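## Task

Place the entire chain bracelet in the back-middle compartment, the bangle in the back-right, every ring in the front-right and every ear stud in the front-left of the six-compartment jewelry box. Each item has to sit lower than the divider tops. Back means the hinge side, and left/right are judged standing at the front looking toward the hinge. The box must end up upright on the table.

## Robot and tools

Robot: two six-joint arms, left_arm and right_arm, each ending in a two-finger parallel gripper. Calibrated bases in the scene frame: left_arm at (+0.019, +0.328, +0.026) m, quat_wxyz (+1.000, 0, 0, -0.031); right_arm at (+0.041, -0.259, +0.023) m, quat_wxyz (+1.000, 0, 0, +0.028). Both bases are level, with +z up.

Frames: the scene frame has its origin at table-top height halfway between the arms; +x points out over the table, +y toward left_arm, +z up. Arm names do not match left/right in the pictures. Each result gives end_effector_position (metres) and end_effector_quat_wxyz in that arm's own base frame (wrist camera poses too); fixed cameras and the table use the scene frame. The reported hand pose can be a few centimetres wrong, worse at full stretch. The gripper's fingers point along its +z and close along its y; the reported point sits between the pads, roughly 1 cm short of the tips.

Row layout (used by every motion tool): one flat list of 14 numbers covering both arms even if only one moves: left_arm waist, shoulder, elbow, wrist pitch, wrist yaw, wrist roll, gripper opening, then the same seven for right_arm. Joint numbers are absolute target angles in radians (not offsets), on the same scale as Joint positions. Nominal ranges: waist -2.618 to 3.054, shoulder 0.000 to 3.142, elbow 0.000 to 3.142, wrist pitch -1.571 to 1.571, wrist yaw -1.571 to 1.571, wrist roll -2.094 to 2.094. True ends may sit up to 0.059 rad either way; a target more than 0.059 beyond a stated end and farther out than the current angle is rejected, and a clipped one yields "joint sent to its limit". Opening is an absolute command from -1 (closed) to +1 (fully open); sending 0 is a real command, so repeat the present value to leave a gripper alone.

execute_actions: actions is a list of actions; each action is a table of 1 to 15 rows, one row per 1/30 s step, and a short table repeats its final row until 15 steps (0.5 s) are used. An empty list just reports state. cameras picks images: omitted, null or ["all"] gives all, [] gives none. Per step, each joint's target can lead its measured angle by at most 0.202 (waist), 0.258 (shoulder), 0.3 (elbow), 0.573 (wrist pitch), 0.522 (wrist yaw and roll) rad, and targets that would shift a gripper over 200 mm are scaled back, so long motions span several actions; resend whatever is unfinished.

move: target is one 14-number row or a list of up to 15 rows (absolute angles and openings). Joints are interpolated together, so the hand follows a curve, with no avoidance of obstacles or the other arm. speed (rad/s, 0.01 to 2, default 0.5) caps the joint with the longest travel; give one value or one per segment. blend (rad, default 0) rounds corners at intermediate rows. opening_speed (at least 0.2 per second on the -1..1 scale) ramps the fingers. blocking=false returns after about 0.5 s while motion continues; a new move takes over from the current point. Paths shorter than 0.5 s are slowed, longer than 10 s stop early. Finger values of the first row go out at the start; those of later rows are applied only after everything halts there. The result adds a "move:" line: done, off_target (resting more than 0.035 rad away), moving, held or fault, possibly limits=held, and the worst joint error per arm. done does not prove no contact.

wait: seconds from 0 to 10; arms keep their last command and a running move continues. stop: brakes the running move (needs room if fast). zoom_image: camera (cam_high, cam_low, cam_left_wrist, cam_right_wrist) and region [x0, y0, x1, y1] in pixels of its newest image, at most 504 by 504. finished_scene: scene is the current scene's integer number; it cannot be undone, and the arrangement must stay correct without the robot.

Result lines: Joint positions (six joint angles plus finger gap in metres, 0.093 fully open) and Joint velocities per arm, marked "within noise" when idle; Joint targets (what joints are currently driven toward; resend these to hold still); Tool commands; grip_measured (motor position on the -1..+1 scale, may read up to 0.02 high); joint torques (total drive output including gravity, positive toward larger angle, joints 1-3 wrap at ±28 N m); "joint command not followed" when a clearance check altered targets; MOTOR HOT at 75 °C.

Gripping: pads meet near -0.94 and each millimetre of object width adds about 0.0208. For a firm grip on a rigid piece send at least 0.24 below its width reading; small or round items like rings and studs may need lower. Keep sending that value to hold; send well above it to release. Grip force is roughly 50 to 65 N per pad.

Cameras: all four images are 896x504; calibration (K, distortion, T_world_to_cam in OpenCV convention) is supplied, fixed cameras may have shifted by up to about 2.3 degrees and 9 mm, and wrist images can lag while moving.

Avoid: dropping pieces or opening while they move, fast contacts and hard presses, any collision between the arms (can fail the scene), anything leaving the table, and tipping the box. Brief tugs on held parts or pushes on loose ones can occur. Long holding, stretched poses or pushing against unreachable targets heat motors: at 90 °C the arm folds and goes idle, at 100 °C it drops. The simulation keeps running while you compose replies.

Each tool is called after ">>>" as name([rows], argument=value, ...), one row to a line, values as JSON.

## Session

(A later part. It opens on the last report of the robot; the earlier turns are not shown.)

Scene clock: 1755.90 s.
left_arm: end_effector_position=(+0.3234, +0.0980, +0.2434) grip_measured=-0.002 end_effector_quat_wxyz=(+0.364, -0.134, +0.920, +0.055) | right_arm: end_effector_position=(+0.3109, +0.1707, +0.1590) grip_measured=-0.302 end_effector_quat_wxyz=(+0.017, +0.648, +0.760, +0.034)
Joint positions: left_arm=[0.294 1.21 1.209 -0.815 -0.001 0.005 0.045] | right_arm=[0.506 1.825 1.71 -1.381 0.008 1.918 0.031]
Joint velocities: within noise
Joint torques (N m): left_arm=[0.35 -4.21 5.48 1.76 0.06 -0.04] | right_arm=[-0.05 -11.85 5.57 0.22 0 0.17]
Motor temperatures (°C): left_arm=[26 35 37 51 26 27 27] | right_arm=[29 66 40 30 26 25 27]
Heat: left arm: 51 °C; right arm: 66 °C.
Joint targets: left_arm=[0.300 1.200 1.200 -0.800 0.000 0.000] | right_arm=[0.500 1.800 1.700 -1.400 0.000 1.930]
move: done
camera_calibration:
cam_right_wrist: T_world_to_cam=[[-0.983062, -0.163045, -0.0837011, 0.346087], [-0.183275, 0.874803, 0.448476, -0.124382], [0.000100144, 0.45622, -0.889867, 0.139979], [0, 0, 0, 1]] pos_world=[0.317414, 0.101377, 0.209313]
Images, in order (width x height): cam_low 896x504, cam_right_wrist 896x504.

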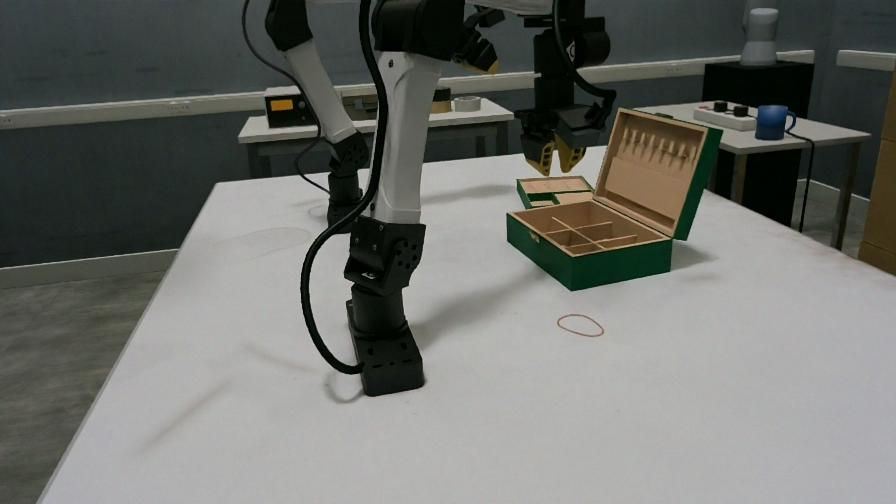

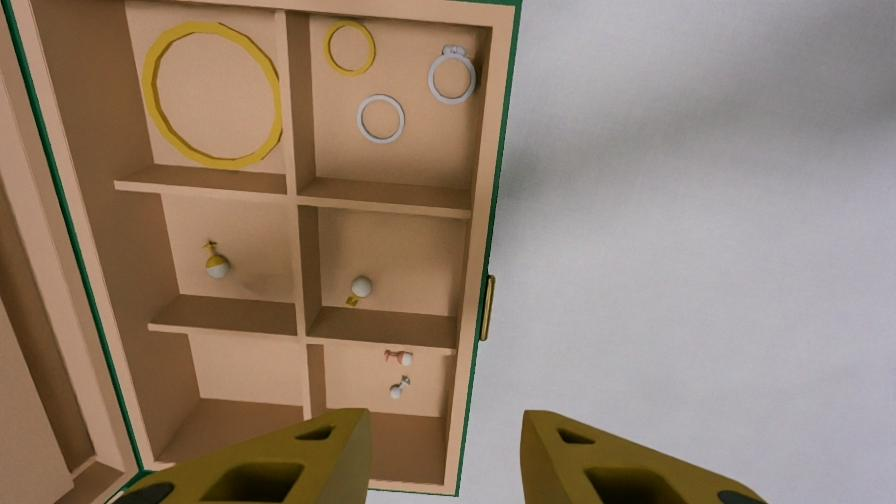

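>>> move([
  [0.3,1.2,1.2,-0.8,0,0,0,0.589,1.895,1.289,-0.585,0,2.0,-0.5],
], speed=[0.8], cameras=["cam_low","cam_right_wrist"])

Scene clock: 1782.73 s.
left_arm: end_effector_position=(+0.3234, +0.0980, +0.2434) grip_measured=-0.002 end_effector_quat_wxyz=(+0.364, -0.134, +0.920, +0.055) | right_arm: end_effector_position=(+0.3588, +0.2353, +0.0550) grip_measured=-0.498 end_effector_quat_wxyz=(+0.058, +0.634, +0.749, +0.182)
Joint positions: left_arm=[0.294 1.21 1.209 -0.815 -0.001 0.005 0.045] | right_arm=[0.584 1.882 1.297 -0.602 0.008 1.988 0.021]
Joint velocities: within noise
Joint torques (N m): left_arm=[0.34 -4.22 5.46 1.77 0.06 -0.03] | right_arm=[0.95 -9.02 6 1.23 0 0.17]
Motor temperatures (°C): left_arm=[26 35 37 51 26 27 27] | right_arm=[29 68 39 30 26 25 27]
Heat: left arm: 51 °C; right arm: 68 °C.
Joint targets: left_arm=[0.300 1.200 1.200 -0.800 0.000 0.000] | right_arm=[0.589 1.895 1.289 -0.585 0.000 2.000]
move: done
camera_calibration:
cam_right_wrist: T_world_to_cam=[[-0.924818, -0.133031, -0.356391, 0.382013], [-0.317316, 0.786498, 0.529841, -0.061087], [0.209816, 0.603095, -0.76958, -0.0983897], [0, 0, 0, 1]] pos_world=[0.354553, 0.158203, 0.0927939]
Images, in order (width x height): cam_low 896x504, cam_right_wrist 896x504.

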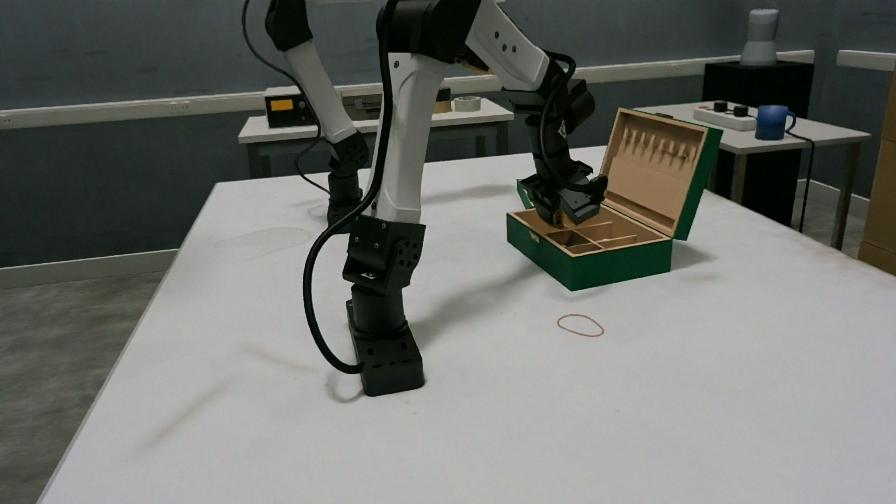

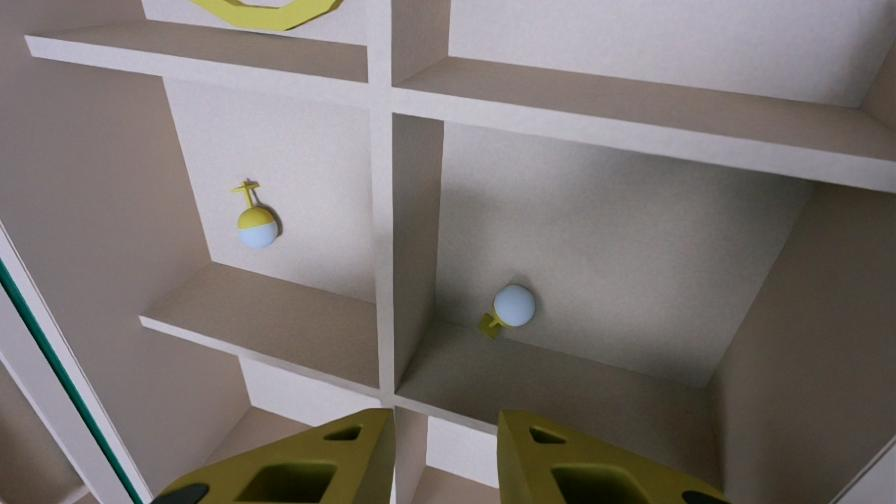

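>>> move([
  [0.3,1.2,1.2,-0.8,0,0,0,0.597,1.895,1.289,-0.585,0,2.0,-0.5],
  [0.3,1.2,1.2,-0.8,0,0,0,0.597,1.967,1.194,-0.412,0,2.0,-0.5],
], speed=[0.5,0.2], cameras=["cam_low","cam_right_wrist"])

Scene clock: 1800.17 s.
left_arm: end_effector_position=(+0.3234, +0.0980, +0.2434) grip_measured=-0.002 end_effector_quat_wxyz=(+0.364, -0.134, +0.920, +0.055) | right_arm: end_effector_position=(+0.3542, +0.2369, +0.0164) grip_measured=-0.498 end_effector_quat_wxyz=(+0.055, +0.632, +0.752, +0.179)
Joint positions: left_arm=[0.294 1.21 1.209 -0.815 -0.001 0.005 0.045] | right_arm=[0.592 1.936 1.207 -0.466 0.006 1.988 0.021]
Joint velocities: within noise
Joint torques (N m): left_arm=[0.35 -4.22 5.49 1.77 0.06 -0.03] | right_arm=[0.94 -7.49 5.19 1.6 0.03 0.15]
Motor temperatures (°C): left_arm=[26 35 37 51 26 27 27] | right_arm=[29 66 40 31 26 25 27]
Heat: left arm: 51 °C; right arm: 66 °C.
Joint targets: left_arm=[0.300 1.200 1.200 -0.800 0.000 0.000] | right_arm=[0.597 1.967 1.194 -0.412 0.000 2.000]
move: off_target (right_arm); right_arm: the wrist pitch is farthest, 0.054 rad from its target
camera_calibration:
cam_right_wrist: T_world_to_cam=[[-0.926305, -0.141687, -0.349119, 0.366666], [-0.319944, 0.785159, 0.530246, -0.042105], [0.198985, 0.602868, -0.772629, -0.124232], [0, 0, 0, 1]] pos_world=[0.350893, 0.159906, 0.0543508]
Images, in order (width x height): cam_low 896x504, cam_right_wrist 896x504.

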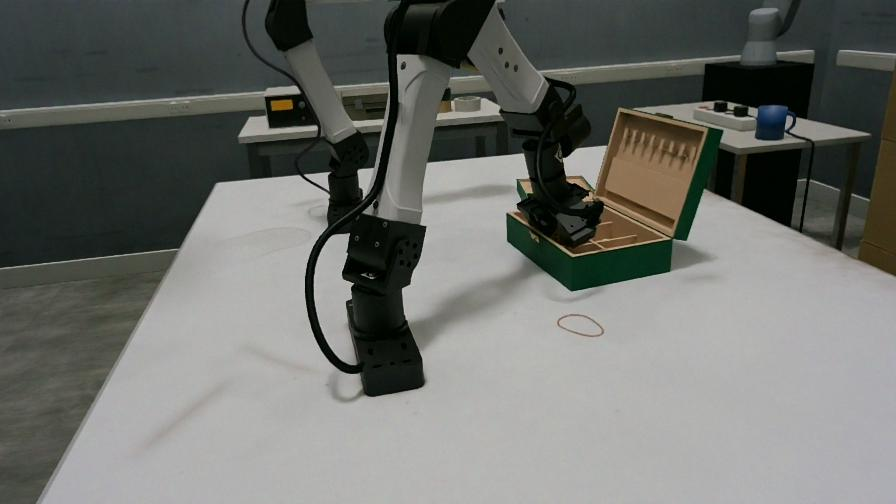

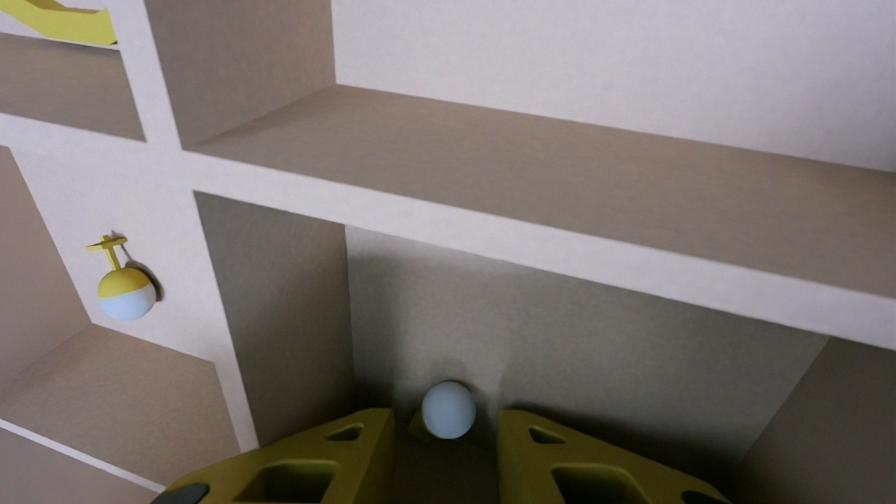

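>>> move([
  [0.3,1.2,1.2,-0.8,0,0,0,0.600,1.93,1.22,-0.48,0,2.0,-0.58],
  [0.3,1.2,1.2,-0.8,0,0,0,0.600,1.966,1.165,-0.37,0,2.0,-0.58],
], speed=[0.5,0.2], cameras=["cam_low","cam_right_wrist"])

Scene clock: 1810.53 s.
left_arm: end_effector_position=(+0.3234, +0.0980, +0.2434) grip_measured=-0.002 end_effector_quat_wxyz=(+0.364, -0.134, +0.920, +0.055) | right_arm: end_effector_position=(+0.3527, +0.2373, +0.0114) grip_measured=-0.578 end_effector_quat_wxyz=(+0.055, +0.631, +0.753, +0.181)
Joint positions: left_arm=[0.294 1.21 1.209 -0.815 -0.001 0.005 0.045] | right_arm=[0.595 1.939 1.187 -0.438 0.006 1.988 0.017]
Joint velocities: within noise
Joint torques (N m): left_arm=[0.36 -4.23 5.46 1.77 0.06 -0.03] | right_arm=[0.95 -7.83 4.27 1.79 0.02 0.15]
Motor temperatures (°C): left_arm=[26 35 37 51 26 27 27] | right_arm=[29 65 39 32 26 25 27]
Heat: left arm: 51 °C; right arm: 65 °C.
Joint targets: left_arm=[0.300 1.200 1.200 -0.800 0.000 0.000] | right_arm=[0.600 1.966 1.165 -0.370 0.000 2.000]
move: off_target (right_arm); right_arm: the wrist pitch is farthest, 0.068 rad from its target
camera_calibration:
cam_right_wrist: T_world_to_cam=[[-0.924704, -0.143335, -0.352673, 0.363435], [-0.323884, 0.783054, 0.530966, -0.0383418], [0.200056, 0.605211, -0.770517, -0.128943], [0, 0, 0, 1]] pos_world=[0.349447, 0.160154, 0.0491791]
Images, in order (width x height): cam_low 896x504, cam_right_wrist 896x504.

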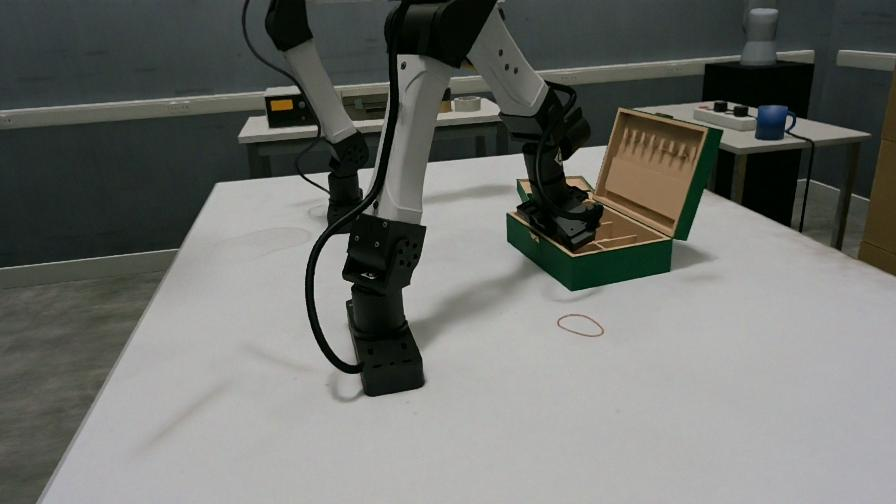

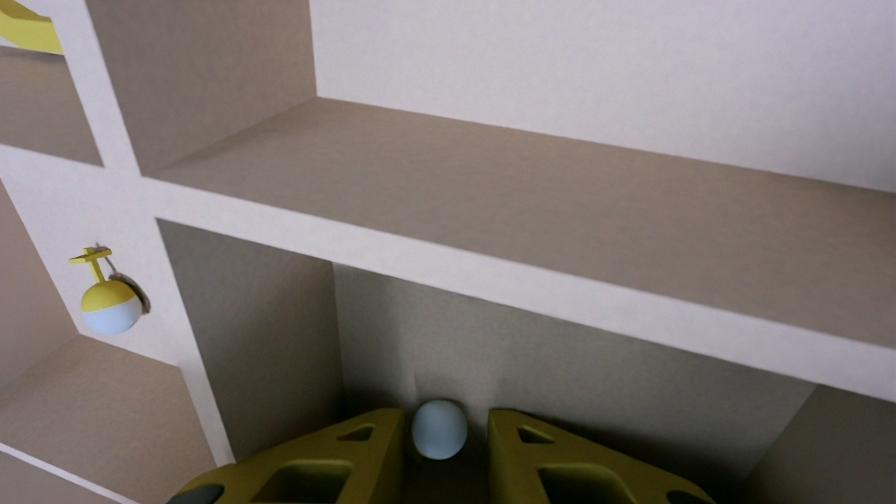

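>>> move(target=[0.3,1.2,1.2,-0.8,0,0,0,0.600,1.966,1.165,-0.35,0,2.0,-1], opening_speed=1, cameras=["cam_right_wrist"])

>>> move(target=[0.3,1.2,1.2,-0.8,0,0,0,0.600,1.9,1.35,-0.65,0,2.0,-1], speed=0.2, cameras=["cam_low","cam_right_wrist"])

Scene clock: 1817.73 s.
left_arm: end_effector_position=(+0.3234, +0.0980, +0.2434) grip_measured=-0.002 end_effector_quat_wxyz=(+0.364, -0.134, +0.920, +0.055) | right_arm: end_effector_position=(+0.3534, +0.2378, +0.0106) grip_measured=-0.871 end_effector_quat_wxyz=(+0.056, +0.630, +0.752, +0.185)
Joint positions: left_arm=[0.294 1.21 1.209 -0.815 -0.001 0.005 0.045] | right_arm=[0.595 1.938 1.18 -0.423 0.006 1.988 0.003]
Joint velocities: within noise
Joint torques (N m): left_arm=[0.35 -4.22 5.48 1.76 0.06 -0.03] | right_arm=[0.92 -7.79 4.94 1.81 0.05 0.15]
Motor temperatures (°C): left_arm=[26 35 37 51 26 27 27] | right_arm=[29 63 39 33 26 25 27]
Heat: left arm: 51 °C; right arm: 63 °C.
Joint targets: left_arm=[0.300 1.200 1.200 -0.800 0.000 0.000] | right_arm=[0.600 1.966 1.165 -0.350 0.000 2.000]
move: off_target (right_arm); right_arm: the wrist pitch is farthest, 0.073 rad from its target
camera_calibration:
cam_right_wrist: T_world_to_cam=[[-0.922227, -0.14166, -0.359763, 0.362712], [-0.32758, 0.780555, 0.532378, -0.0361881], [0.205398, 0.608824, -0.766254, -0.132794], [0, 0, 0, 1]] pos_world=[0.349924, 0.160477, 0.048002]
Images, in order (width x height): cam_right_wrist 896x504.

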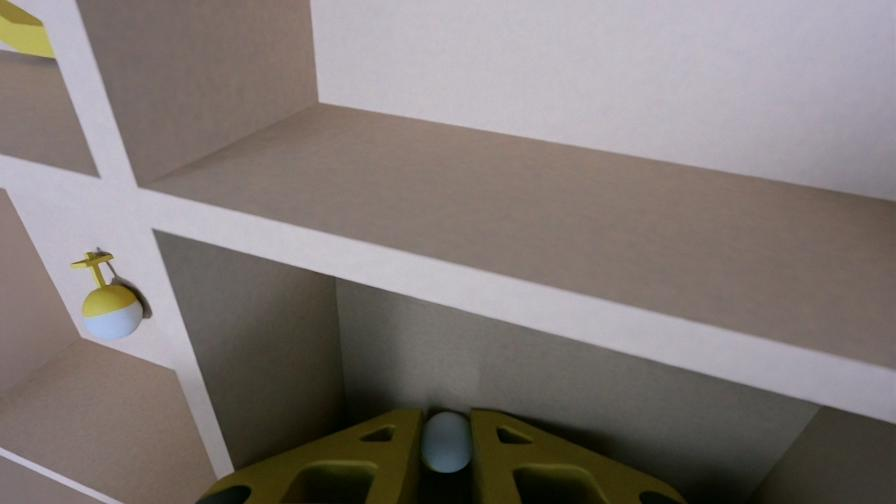

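Scene clock: 1819.87 s.
left_arm: end_effector_position=(+0.3234, +0.0980, +0.2434) grip_measured=-0.002 end_effector_quat_wxyz=(+0.364, -0.134, +0.920, +0.055) | right_arm: end_effector_position=(+0.3573, +0.2399, +0.0438) grip_measured=-0.887 end_effector_quat_wxyz=(+0.051, +0.633, +0.755, +0.163)
Joint positions: left_arm=[0.294 1.21 1.209 -0.815 -0.001 0.005 0.045] | right_arm=[0.595 1.93 1.33 -0.629 0.009 1.988 0.003]
Joint velocities: within noise
Joint torques (N m): left_arm=[0.35 -4.23 5.48 1.77 0.06 -0.03] | right_arm=[0.94 -13.5 8.54 0.74 -0.01 0.16]
Motor temperatures (°C): left_arm=[26 35 37 51 26 27 27] | right_arm=[29 64 39 32 26 25 27]
Heat: left arm: 51 °C; right arm: 64 °C.
Joint targets: left_arm=[0.300 1.200 1.200 -0.800 0.000 0.000] | right_arm=[0.600 1.900 1.350 -0.650 0.000 2.000]
move: done
camera_calibration:
cam_right_wrist: T_world_to_cam=[[-0.935018, -0.150354, -0.321146, 0.383472], [-0.307236, 0.795696, 0.521991, -0.0646397], [0.177051, 0.586738, -0.790184, -0.0929709], [0, 0, 0, 1]] pos_world=[0.355154, 0.16364, 0.0834277]
Images, in order (width x height): cam_low 896x504, cam_right_wrist 896x504.

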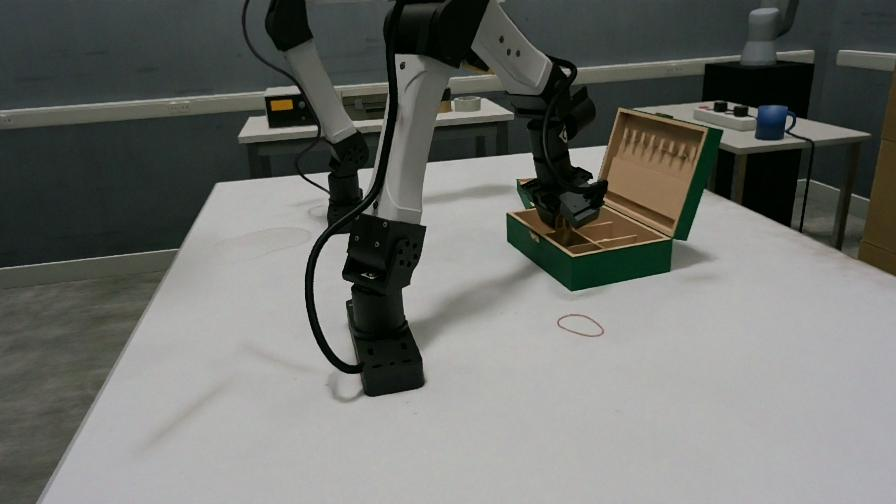

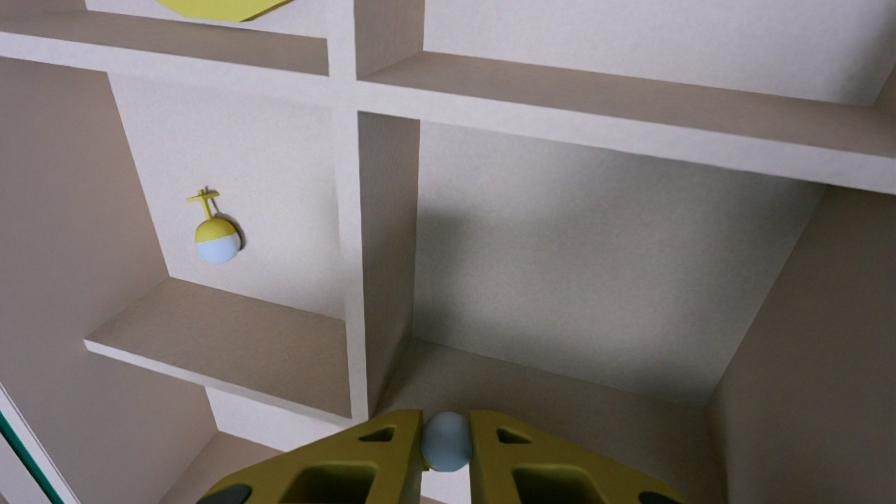

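>>> move([
  [0.3,1.2,1.2,-0.8,0,0,0,0.600,1.89,1.385,-0.70,0,2.0,-1],
  [0.3,1.2,1.2,-0.8,0,0,0,0.698,2.0,1.53,-0.73,0,2.0,-1],
  [0.3,1.2,1.2,-0.8,0,0,0,0.698,2.046,1.43,-0.57,0,2.0,-1],
], speed=[0.3,0.4,0.25], cameras=["cam_low","cam_right_wrist"])

Scene clock: 1840.57 s.
left_arm: end_effector_position=(+0.3234, +0.0980, +0.2434) grip_measured=-0.002 end_effector_quat_wxyz=(+0.364, -0.134, +0.920, +0.055) | right_arm: end_effector_position=(+0.3576, +0.2998, +0.0398) grip_measured=-0.888 end_effector_quat_wxyz=(+0.047, +0.590, +0.784, +0.190)
Joint positions: left_arm=[0.294 1.21 1.209 -0.815 -0.001 0.005 0.045] | right_arm=[0.7 2.029 1.439 -0.587 0.005 1.988 0.003]
Joint velocities: within noise
Joint torques (N m): left_arm=[0.35 -4.22 5.46 1.76 0.06 -0.03] | right_arm=[0.34 -10.13 5.97 1.21 0.02 0.15]
Motor temperatures (°C): left_arm=[26 35 37 51 26 27 27] | right_arm=[29 71 41 31 26 25 28]
Heat: left arm: 51 °C; right arm: 71 °C.
Joint targets: left_arm=[0.300 1.200 1.200 -0.800 0.000 0.000] | right_arm=[0.698 2.046 1.430 -0.570 0.000 2.000]
move: done
camera_calibration:
cam_right_wrist: T_world_to_cam=[[-0.901364, -0.236631, -0.362695, 0.406958], [-0.409043, 0.740246, 0.533592, -0.0575641], [0.142219, 0.629319, -0.764023, -0.132655], [0, 0, 0, 1]] pos_world=[0.362137, 0.222393, 0.076966]
Images, in order (width x height): cam_low 896x504, cam_right_wrist 896x504.

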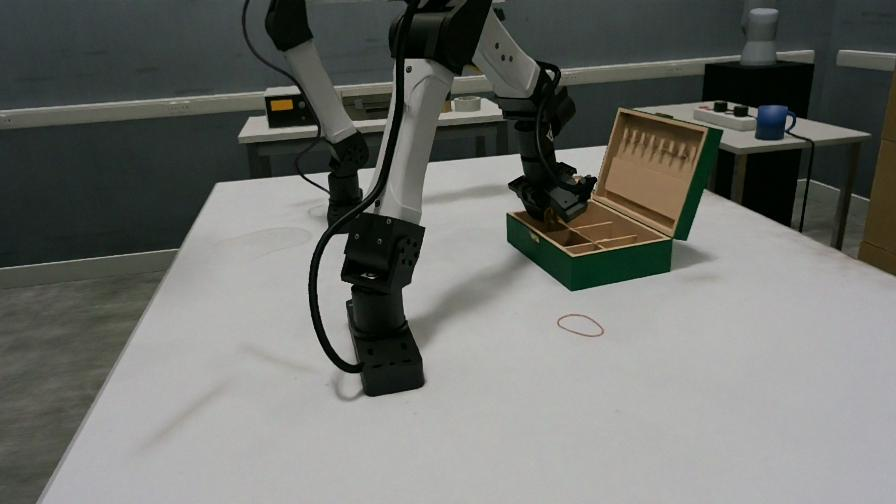

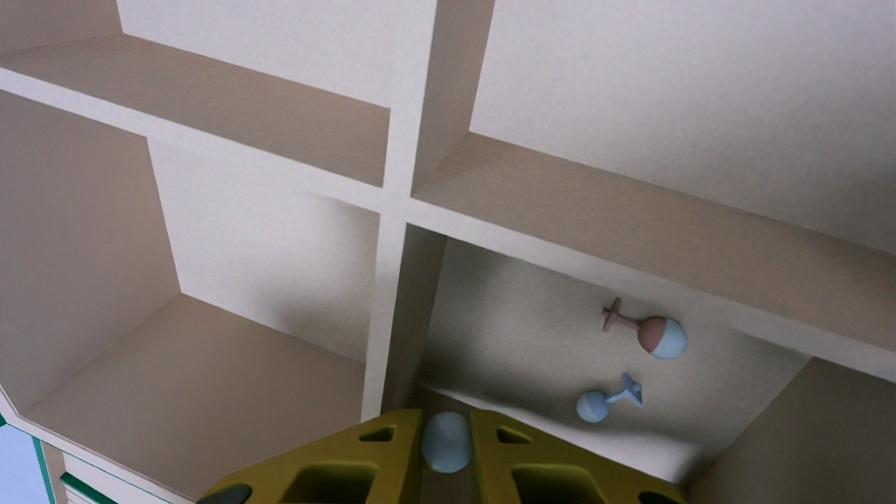

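>>> move([
  [0.3,1.2,1.2,-0.8,0,0,0,0.681,2.02,1.36,-0.51,0,2.0,-1],
  [0.3,1.2,1.2,-0.8,0,0,0,0.681,2.02,1.36,-0.51,0,2.0,-0.55],
], speed=0.25, opening_speed=0.5, cameras=["cam_low","cam_right_wrist"])

>>> move([
  [0.3,1.2,1.2,-0.8,0,0,0,0.681,1.96,1.55,-0.85,0,2.0,-0.55],
  [0.3,1.2,1.2,-0.8,0,0,0,0.55,1.4,1.6,-1.35,0,2.0,-0.5],
], speed=[0.3,0.8], cameras=["cam_low","cam_right_wrist","cam_high"])

Scene clock: 1851.87 s.
left_arm: end_effector_position=(+0.3234, +0.0980, +0.2434) grip_measured=-0.002 end_effector_quat_wxyz=(+0.364, -0.134, +0.920, +0.055) | right_arm: end_effector_position=(+0.3518, +0.2886, +0.0213) grip_measured=-0.553 end_effector_quat_wxyz=(+0.042, +0.596, +0.781, +0.180)
Joint positions: left_arm=[0.294 1.21 1.209 -0.815 -0.001 0.005 0.045] | right_arm=[0.686 2.029 1.368 -0.538 -0.002 1.99 0.019]
Joint velocities: within noise
Joint torques (N m): left_arm=[0.35 -4.22 5.48 1.76 0.06 -0.03] | right_arm=[0.01 -12.36 5.85 1.33 0.1 0.13]
Motor temperatures (°C): left_arm=[26 35 37 51 26 27 27] | right_arm=[29 69 41 31 26 25 28]
Heat: left arm: 51 °C; right arm: 69 °C.
Joint targets: left_arm=[0.300 1.200 1.200 -0.800 0.000 0.000] | right_arm=[0.681 2.020 1.360 -0.510 0.000 2.000]
move: done
camera_calibration:
cam_right_wrist: T_world_to_cam=[[-0.911645, -0.228558, -0.341563, 0.39325], [-0.38876, 0.749153, 0.536317, -0.0515805], [0.133303, 0.621717, -0.771815, -0.133487], [0, 0, 0, 1]] pos_world=[0.356246, 0.211513, 0.0589563]
Images, in order (width x height): cam_low 896x504, cam_right_wrist 896x504.

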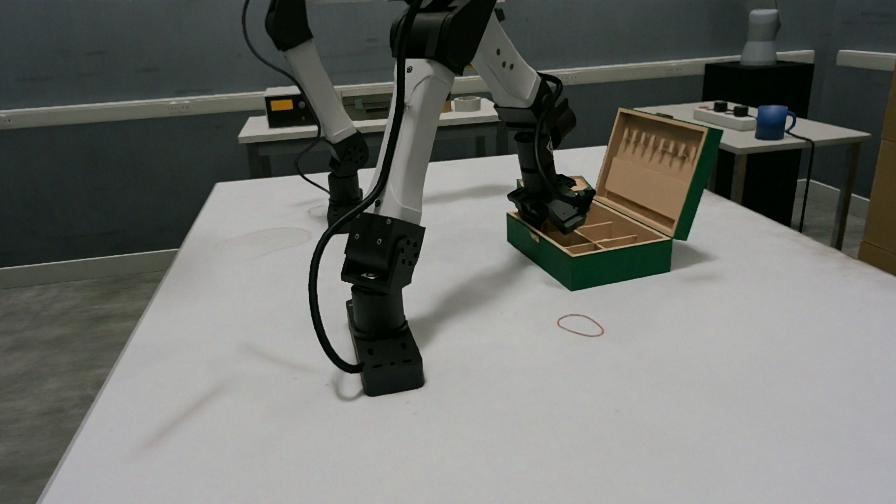

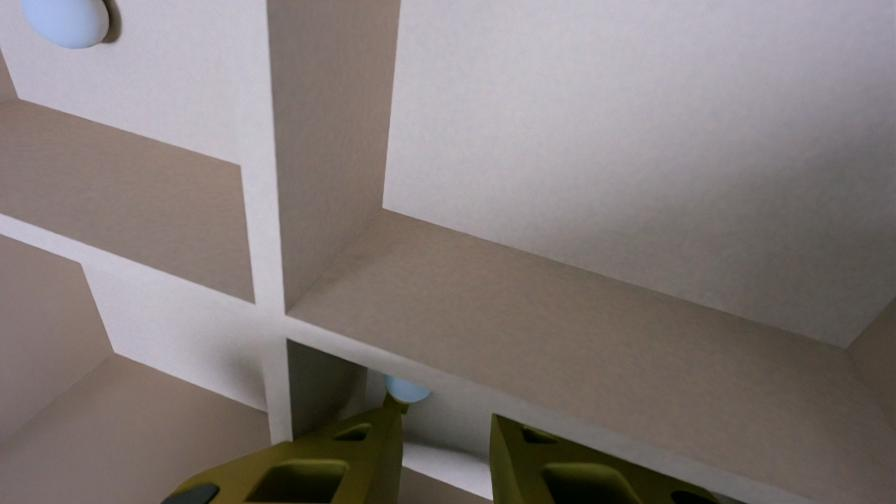

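Scene clock: 1855.07 s.
left_arm: end_effector_position=(+0.3234, +0.0980, +0.2434) grip_measured=-0.002 end_effector_quat_wxyz=(+0.364, -0.134, +0.920, +0.055) | right_arm: end_effector_position=(+0.2590, +0.1614, +0.2592) grip_measured=-0.502 end_effector_quat_wxyz=(+0.062, +0.642, +0.736, +0.206)
Joint positions: left_arm=[0.294 1.21 1.209 -0.815 -0.001 0.005 0.045] | right_arm=[0.555 1.397 1.589 -1.329 -0.003 1.99 0.021]
Joint velocities: within noise
Joint torques (N m): left_arm=[0.35 -4.22 5.48 1.77 0.06 -0.03] | right_arm=[0.02 -5 7.79 0.96 0.11 0.13]
Motor temperatures (°C): left_arm=[26 35 37 51 26 27 27] | right_arm=[29 68 41 31 26 25 28]
Heat: left arm: 51 °C; right arm: 68 °C.
Joint targets: left_arm=[0.300 1.200 1.200 -0.800 0.000 0.000] | right_arm=[0.550 1.400 1.600 -1.350 0.000 2.000]
move: done
camera_calibration:
cam_right_wrist: T_world_to_cam=[[-0.914539, -0.0957735, -0.392996, 0.353449], [-0.316193, 0.775197, 0.546893, -0.145666], [0.252272, 0.624418, -0.73923, 0.101926], [0, 0, 0, 1]] pos_world=[0.251472, 0.0831266, 0.293914]
Images, in order (width x height): cam_high 896x504, cam_low 896x504, cam_right_wrist 896x504.

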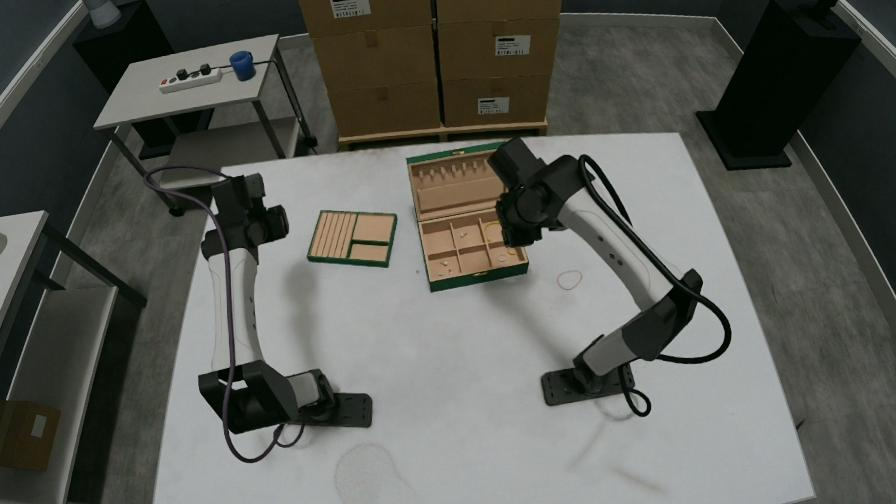

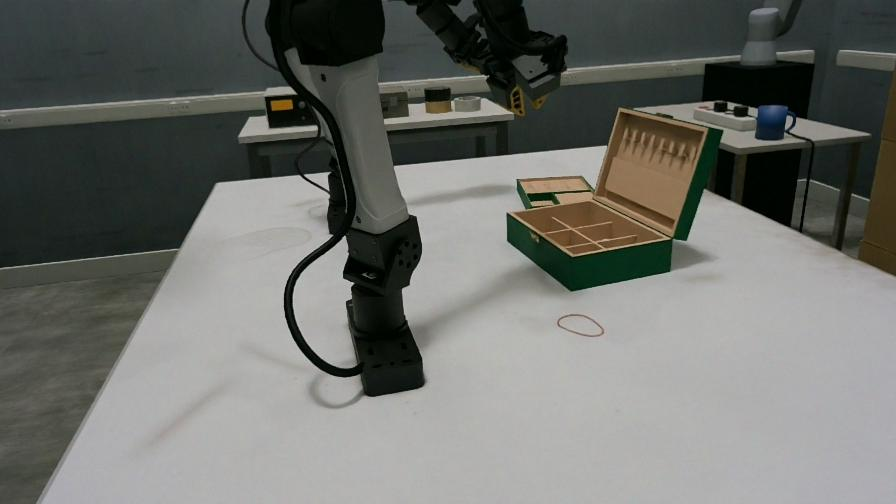

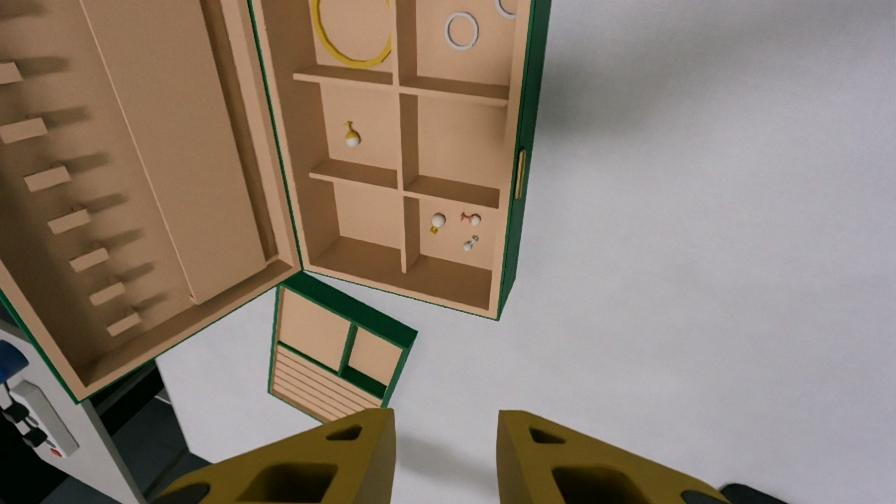

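>>> move([
  [0.3,1.2,1.2,-0.8,0,0,0,0.513,1.75,1.75,-1.1,0,1.93,-0.45],
  [0.3,1.2,1.2,-0.8,0,0,0,0.513,2.112,1.635,-0.665,0,1.93,-0.45],
], speed=0.8, cameras=["cam_low","cam_right_wrist"])

Scene clock: 1874.60 s.
left_arm: end_effector_position=(+0.3234, +0.0980, +0.2434) grip_measured=-0.002 end_effector_quat_wxyz=(+0.364, -0.134, +0.920, +0.055) | right_arm: end_effector_position=(+0.4333, +0.2478, +0.0615) grip_measured=-0.452 end_effector_quat_wxyz=(+0.068, +0.639, +0.741, +0.197)
Joint positions: left_arm=[0.294 1.21 1.209 -0.815 -0.001 0.005 0.045] | right_arm=[0.518 2.107 1.637 -0.682 -0.003 1.942 0.023]
Joint velocities: within noise
Joint torques (N m): left_arm=[0.35 -4.22 5.48 1.76 0.06 -0.03] | right_arm=[0.02 -12.25 6.8 1.29 0.11 -0.09]
Motor temperatures (°C): left_arm=[26 35 37 51 26 27 27] | right_arm=[29 63 42 31 26 25 27]
Heat: left arm: 51 °C; right arm: 63 °C.
Joint targets: left_arm=[0.300 1.200 1.200 -0.800 0.000 0.000] | right_arm=[0.513 2.112 1.635 -0.665 0.000 1.930]
move: done
camera_calibration:
cam_right_wrist: T_world_to_cam=[[-0.914677, -0.111497, -0.388502, 0.447189], [-0.320317, 0.786169, 0.528521, -0.0492777], [0.2465, 0.60787, -0.754806, -0.134582], [0, 0, 0, 1]] pos_world=[0.426424, 0.170409, 0.098195]
Images, in order (width x height): cam_low 896x504, cam_right_wrist 896x504.

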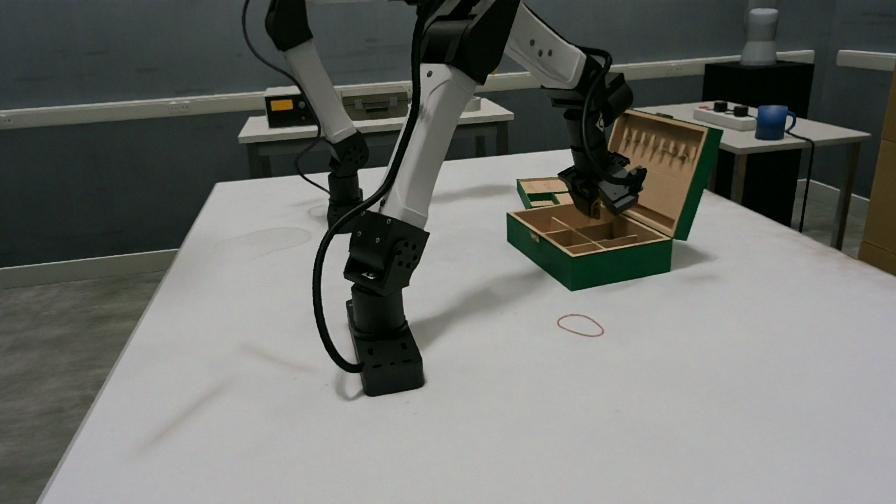

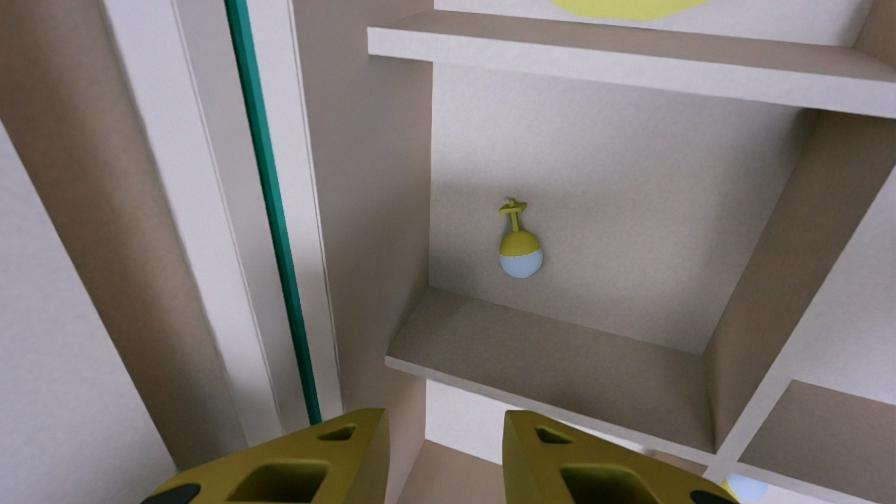

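>>> move([
  [0.3,1.2,1.2,-0.8,0,0,0,0.496,2.112,1.635,-0.665,0,1.915,-0.5],
  [0.3,1.2,1.2,-0.8,0,0,0,0.496,2.178,1.525,-0.48,0,1.915,-0.5],
], speed=[0.4,0.2], cameras=["cam_low","cam_right_wrist"])

Scene clock: 1885.73 s.
left_arm: end_effector_position=(+0.3234, +0.0980, +0.2434) grip_measured=-0.002 end_effector_quat_wxyz=(+0.364, -0.134, +0.920, +0.055) | right_arm: end_effector_position=(+0.4431, +0.2432, +0.0367) grip_measured=-0.498 end_effector_quat_wxyz=(+0.080, +0.634, +0.738, +0.216)
Joint positions: left_arm=[0.294 1.21 1.209 -0.815 -0.001 0.005 0.045] | right_arm=[0.501 2.126 1.545 -0.525 -0.002 1.92 0.021]
Joint velocities: within noise
Joint torques (N m): left_arm=[0.36 -4.23 5.46 1.76 0.06 -0.03] | right_arm=[0.02 -7.82 5.05 1.65 0.09 -0.02]
Motor temperatures (°C): left_arm=[26 35 37 51 26 27 27] | right_arm=[29 64 41 32 26 25 27]
Heat: left arm: 51 °C; right arm: 64 °C.
Joint targets: left_arm=[0.300 1.200 1.200 -0.800 0.000 0.000] | right_arm=[0.496 2.178 1.525 -0.480 0.000 1.915]
move: off_target (right_arm); right_arm: the shoulder is farthest, 0.052 rad from its target
camera_calibration:
cam_right_wrist: T_world_to_cam=[[-0.896217, -0.107552, -0.430382, 0.438372], [-0.345113, 0.778612, 0.524081, -0.0164047], [0.278735, 0.61822, -0.734922, -0.170425], [0, 0, 0, 1]] pos_world=[0.434718, 0.165281, 0.0720153]
Images, in order (width x height): cam_low 896x504, cam_right_wrist 896x504.

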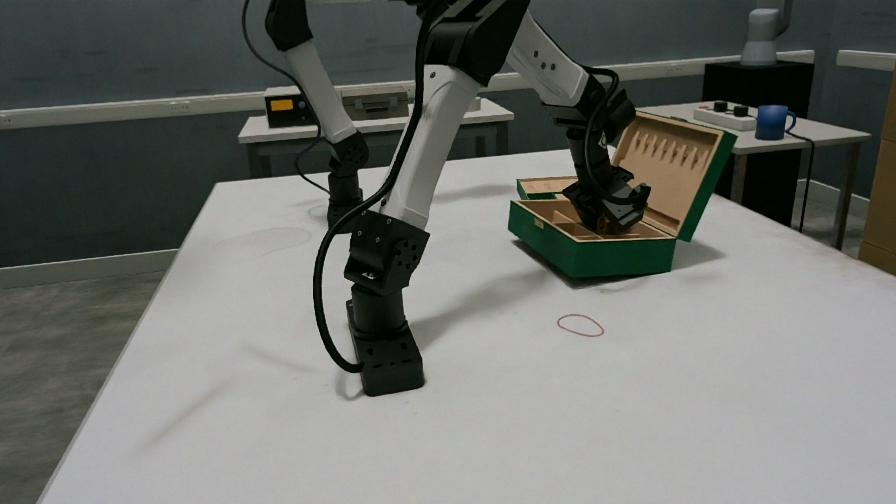

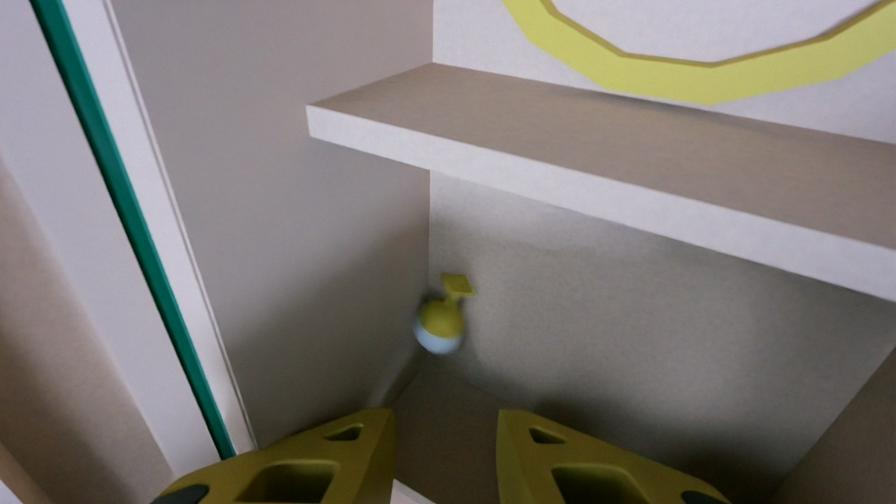

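>>> move([
  [0.3,1.2,1.2,-0.8,0,0,0,0.496,2.112,1.635,-0.665,0,1.915,-0.5],
  [0.3,1.2,1.2,-0.8,0,0,0,0.5,1.8,1.7,-1.2,0,1.93,-0.5],
], speed=[0.12,0.6], cameras=["cam_low","cam_right_wrist"])

Scene clock: 1896.67 s.
left_arm: end_effector_position=(+0.3234, +0.0980, +0.2434) grip_measured=-0.002 end_effector_quat_wxyz=(+0.364, -0.134, +0.920, +0.055) | right_arm: end_effector_position=(+0.3475, +0.1921, +0.1619) grip_measured=-0.498 end_effector_quat_wxyz=(+0.042, +0.646, +0.753, +0.122)
Joint positions: left_arm=[0.294 1.21 1.209 -0.815 -0.001 0.005 0.045] | right_arm=[0.502 1.817 1.684 -1.179 -0.008 1.92 0.021]
Joint velocities: within noise
Joint torques (N m): left_arm=[0.35 -4.22 5.48 1.77 0.06 -0.03] | right_arm=[0.34 -11.47 8.44 0.59 0.16 0.13]
Motor temperatures (°C): left_arm=[26 35 37 51 26 27 27] | right_arm=[29 65 41 32 26 25 27]
Heat: left arm: 51 °C; right arm: 65 °C.
Joint targets: left_arm=[0.300 1.200 1.200 -0.800 0.000 0.000] | right_arm=[0.500 1.800 1.700 -1.200 0.000 1.930]
move: done
camera_calibration:
cam_right_wrist: T_world_to_cam=[[-0.958455, -0.141991, -0.247393, 0.399669], [-0.252286, 0.826685, 0.502935, -0.113264], [0.133103, 0.544454, -0.828162, 0.0596788], [0, 0, 0, 1]] pos_world=[0.346546, 0.117891, 0.205263]
Images, in order (width x height): cam_low 896x504, cam_right_wrist 896x504.

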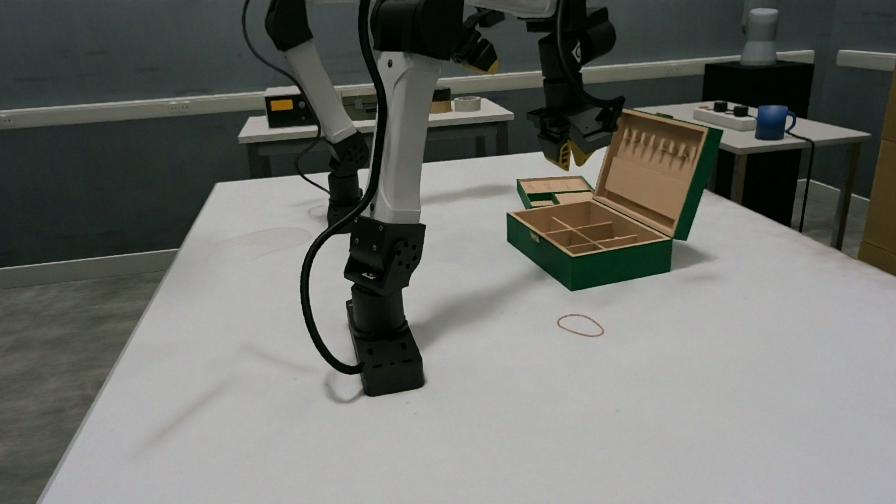

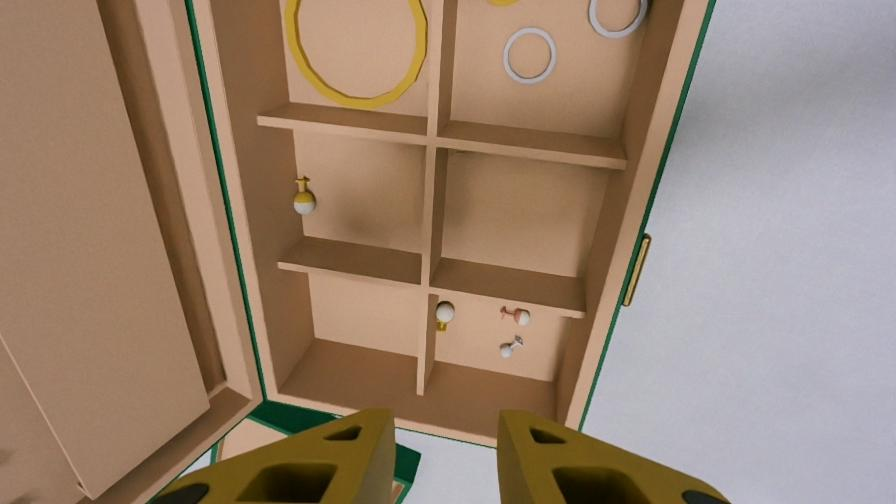

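>>> move([
  [0.3,1.2,1.2,-0.8,0,0,0,0.487,1.85,1.75,-1.05,0,0.34,-0.95],
  [0.3,1.2,1.2,-0.8,0,0,0,0.487,2.187,1.738,-0.69,0,0.34,-0.95],
], speed=[0.8,0.5], cameras=["cam_low","cam_right_wrist"])

Scene clock: 1916.53 s.
left_arm: end_effector_position=(+0.3234, +0.0980, +0.2434) grip_measured=-0.002 end_effector_quat_wxyz=(+0.364, -0.134, +0.920, +0.055) | right_arm: end_effector_position=(+0.4501, +0.2432, +0.0591) grip_measured=-0.945 end_effector_quat_wxyz=(+0.182, -0.070, +0.977, +0.085)
Joint positions: left_arm=[0.294 1.21 1.209 -0.815 -0.001 0.005 0.045] | right_arm=[0.494 2.171 1.734 -0.73 -0.005 0.352 0]
Joint velocities: within noise
Joint torques (N m): left_arm=[0.36 -4.22 5.48 1.77 0.06 -0.03] | right_arm=[-0.08 -11.84 7.56 1.62 0.09 -0.08]
Motor temperatures (°C): left_arm=[26 35 37 51 26 27 27] | right_arm=[29 68 43 31 26 25 27]
Heat: left arm: 51 °C; right arm: 68 °C.
Joint targets: left_arm=[0.300 1.200 1.200 -0.800 0.000 0.000] | right_arm=[0.487 2.187 1.738 -0.690 0.000 0.340]
move: off_target (right_arm); right_arm: the wrist pitch is farthest, 0.040 rad from its target
camera_calibration:
cam_right_wrist: T_world_to_cam=[[0.176706, -0.973221, -0.147027, 0.165107], [-0.979782, -0.188166, 0.0679721, 0.522002], [-0.0938174, 0.132044, -0.986794, 0.144892], [0, 0, 0, 1]] pos_world=[0.495867, 0.239777, 0.131772]
Images, in order (width x height): cam_low 896x504, cam_right_wrist 896x504.

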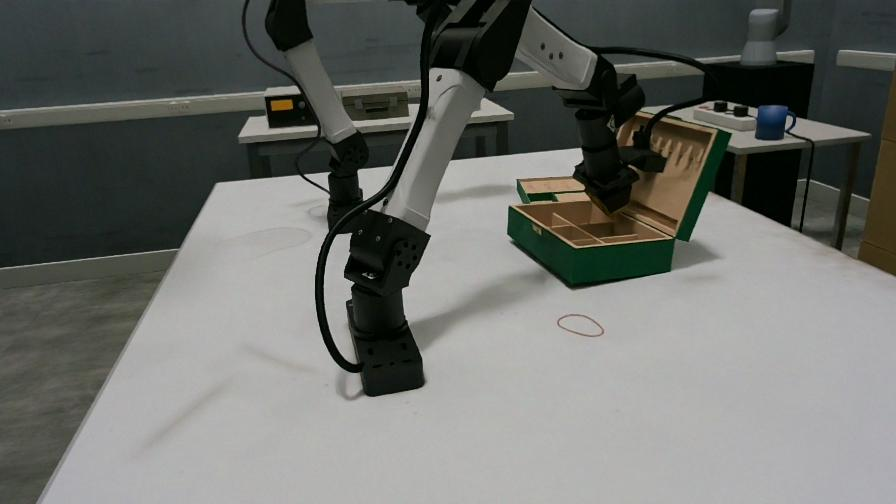

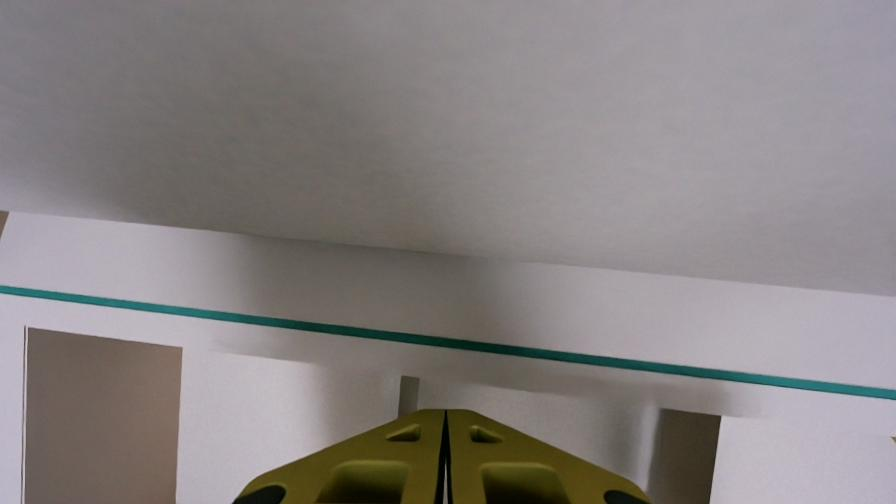

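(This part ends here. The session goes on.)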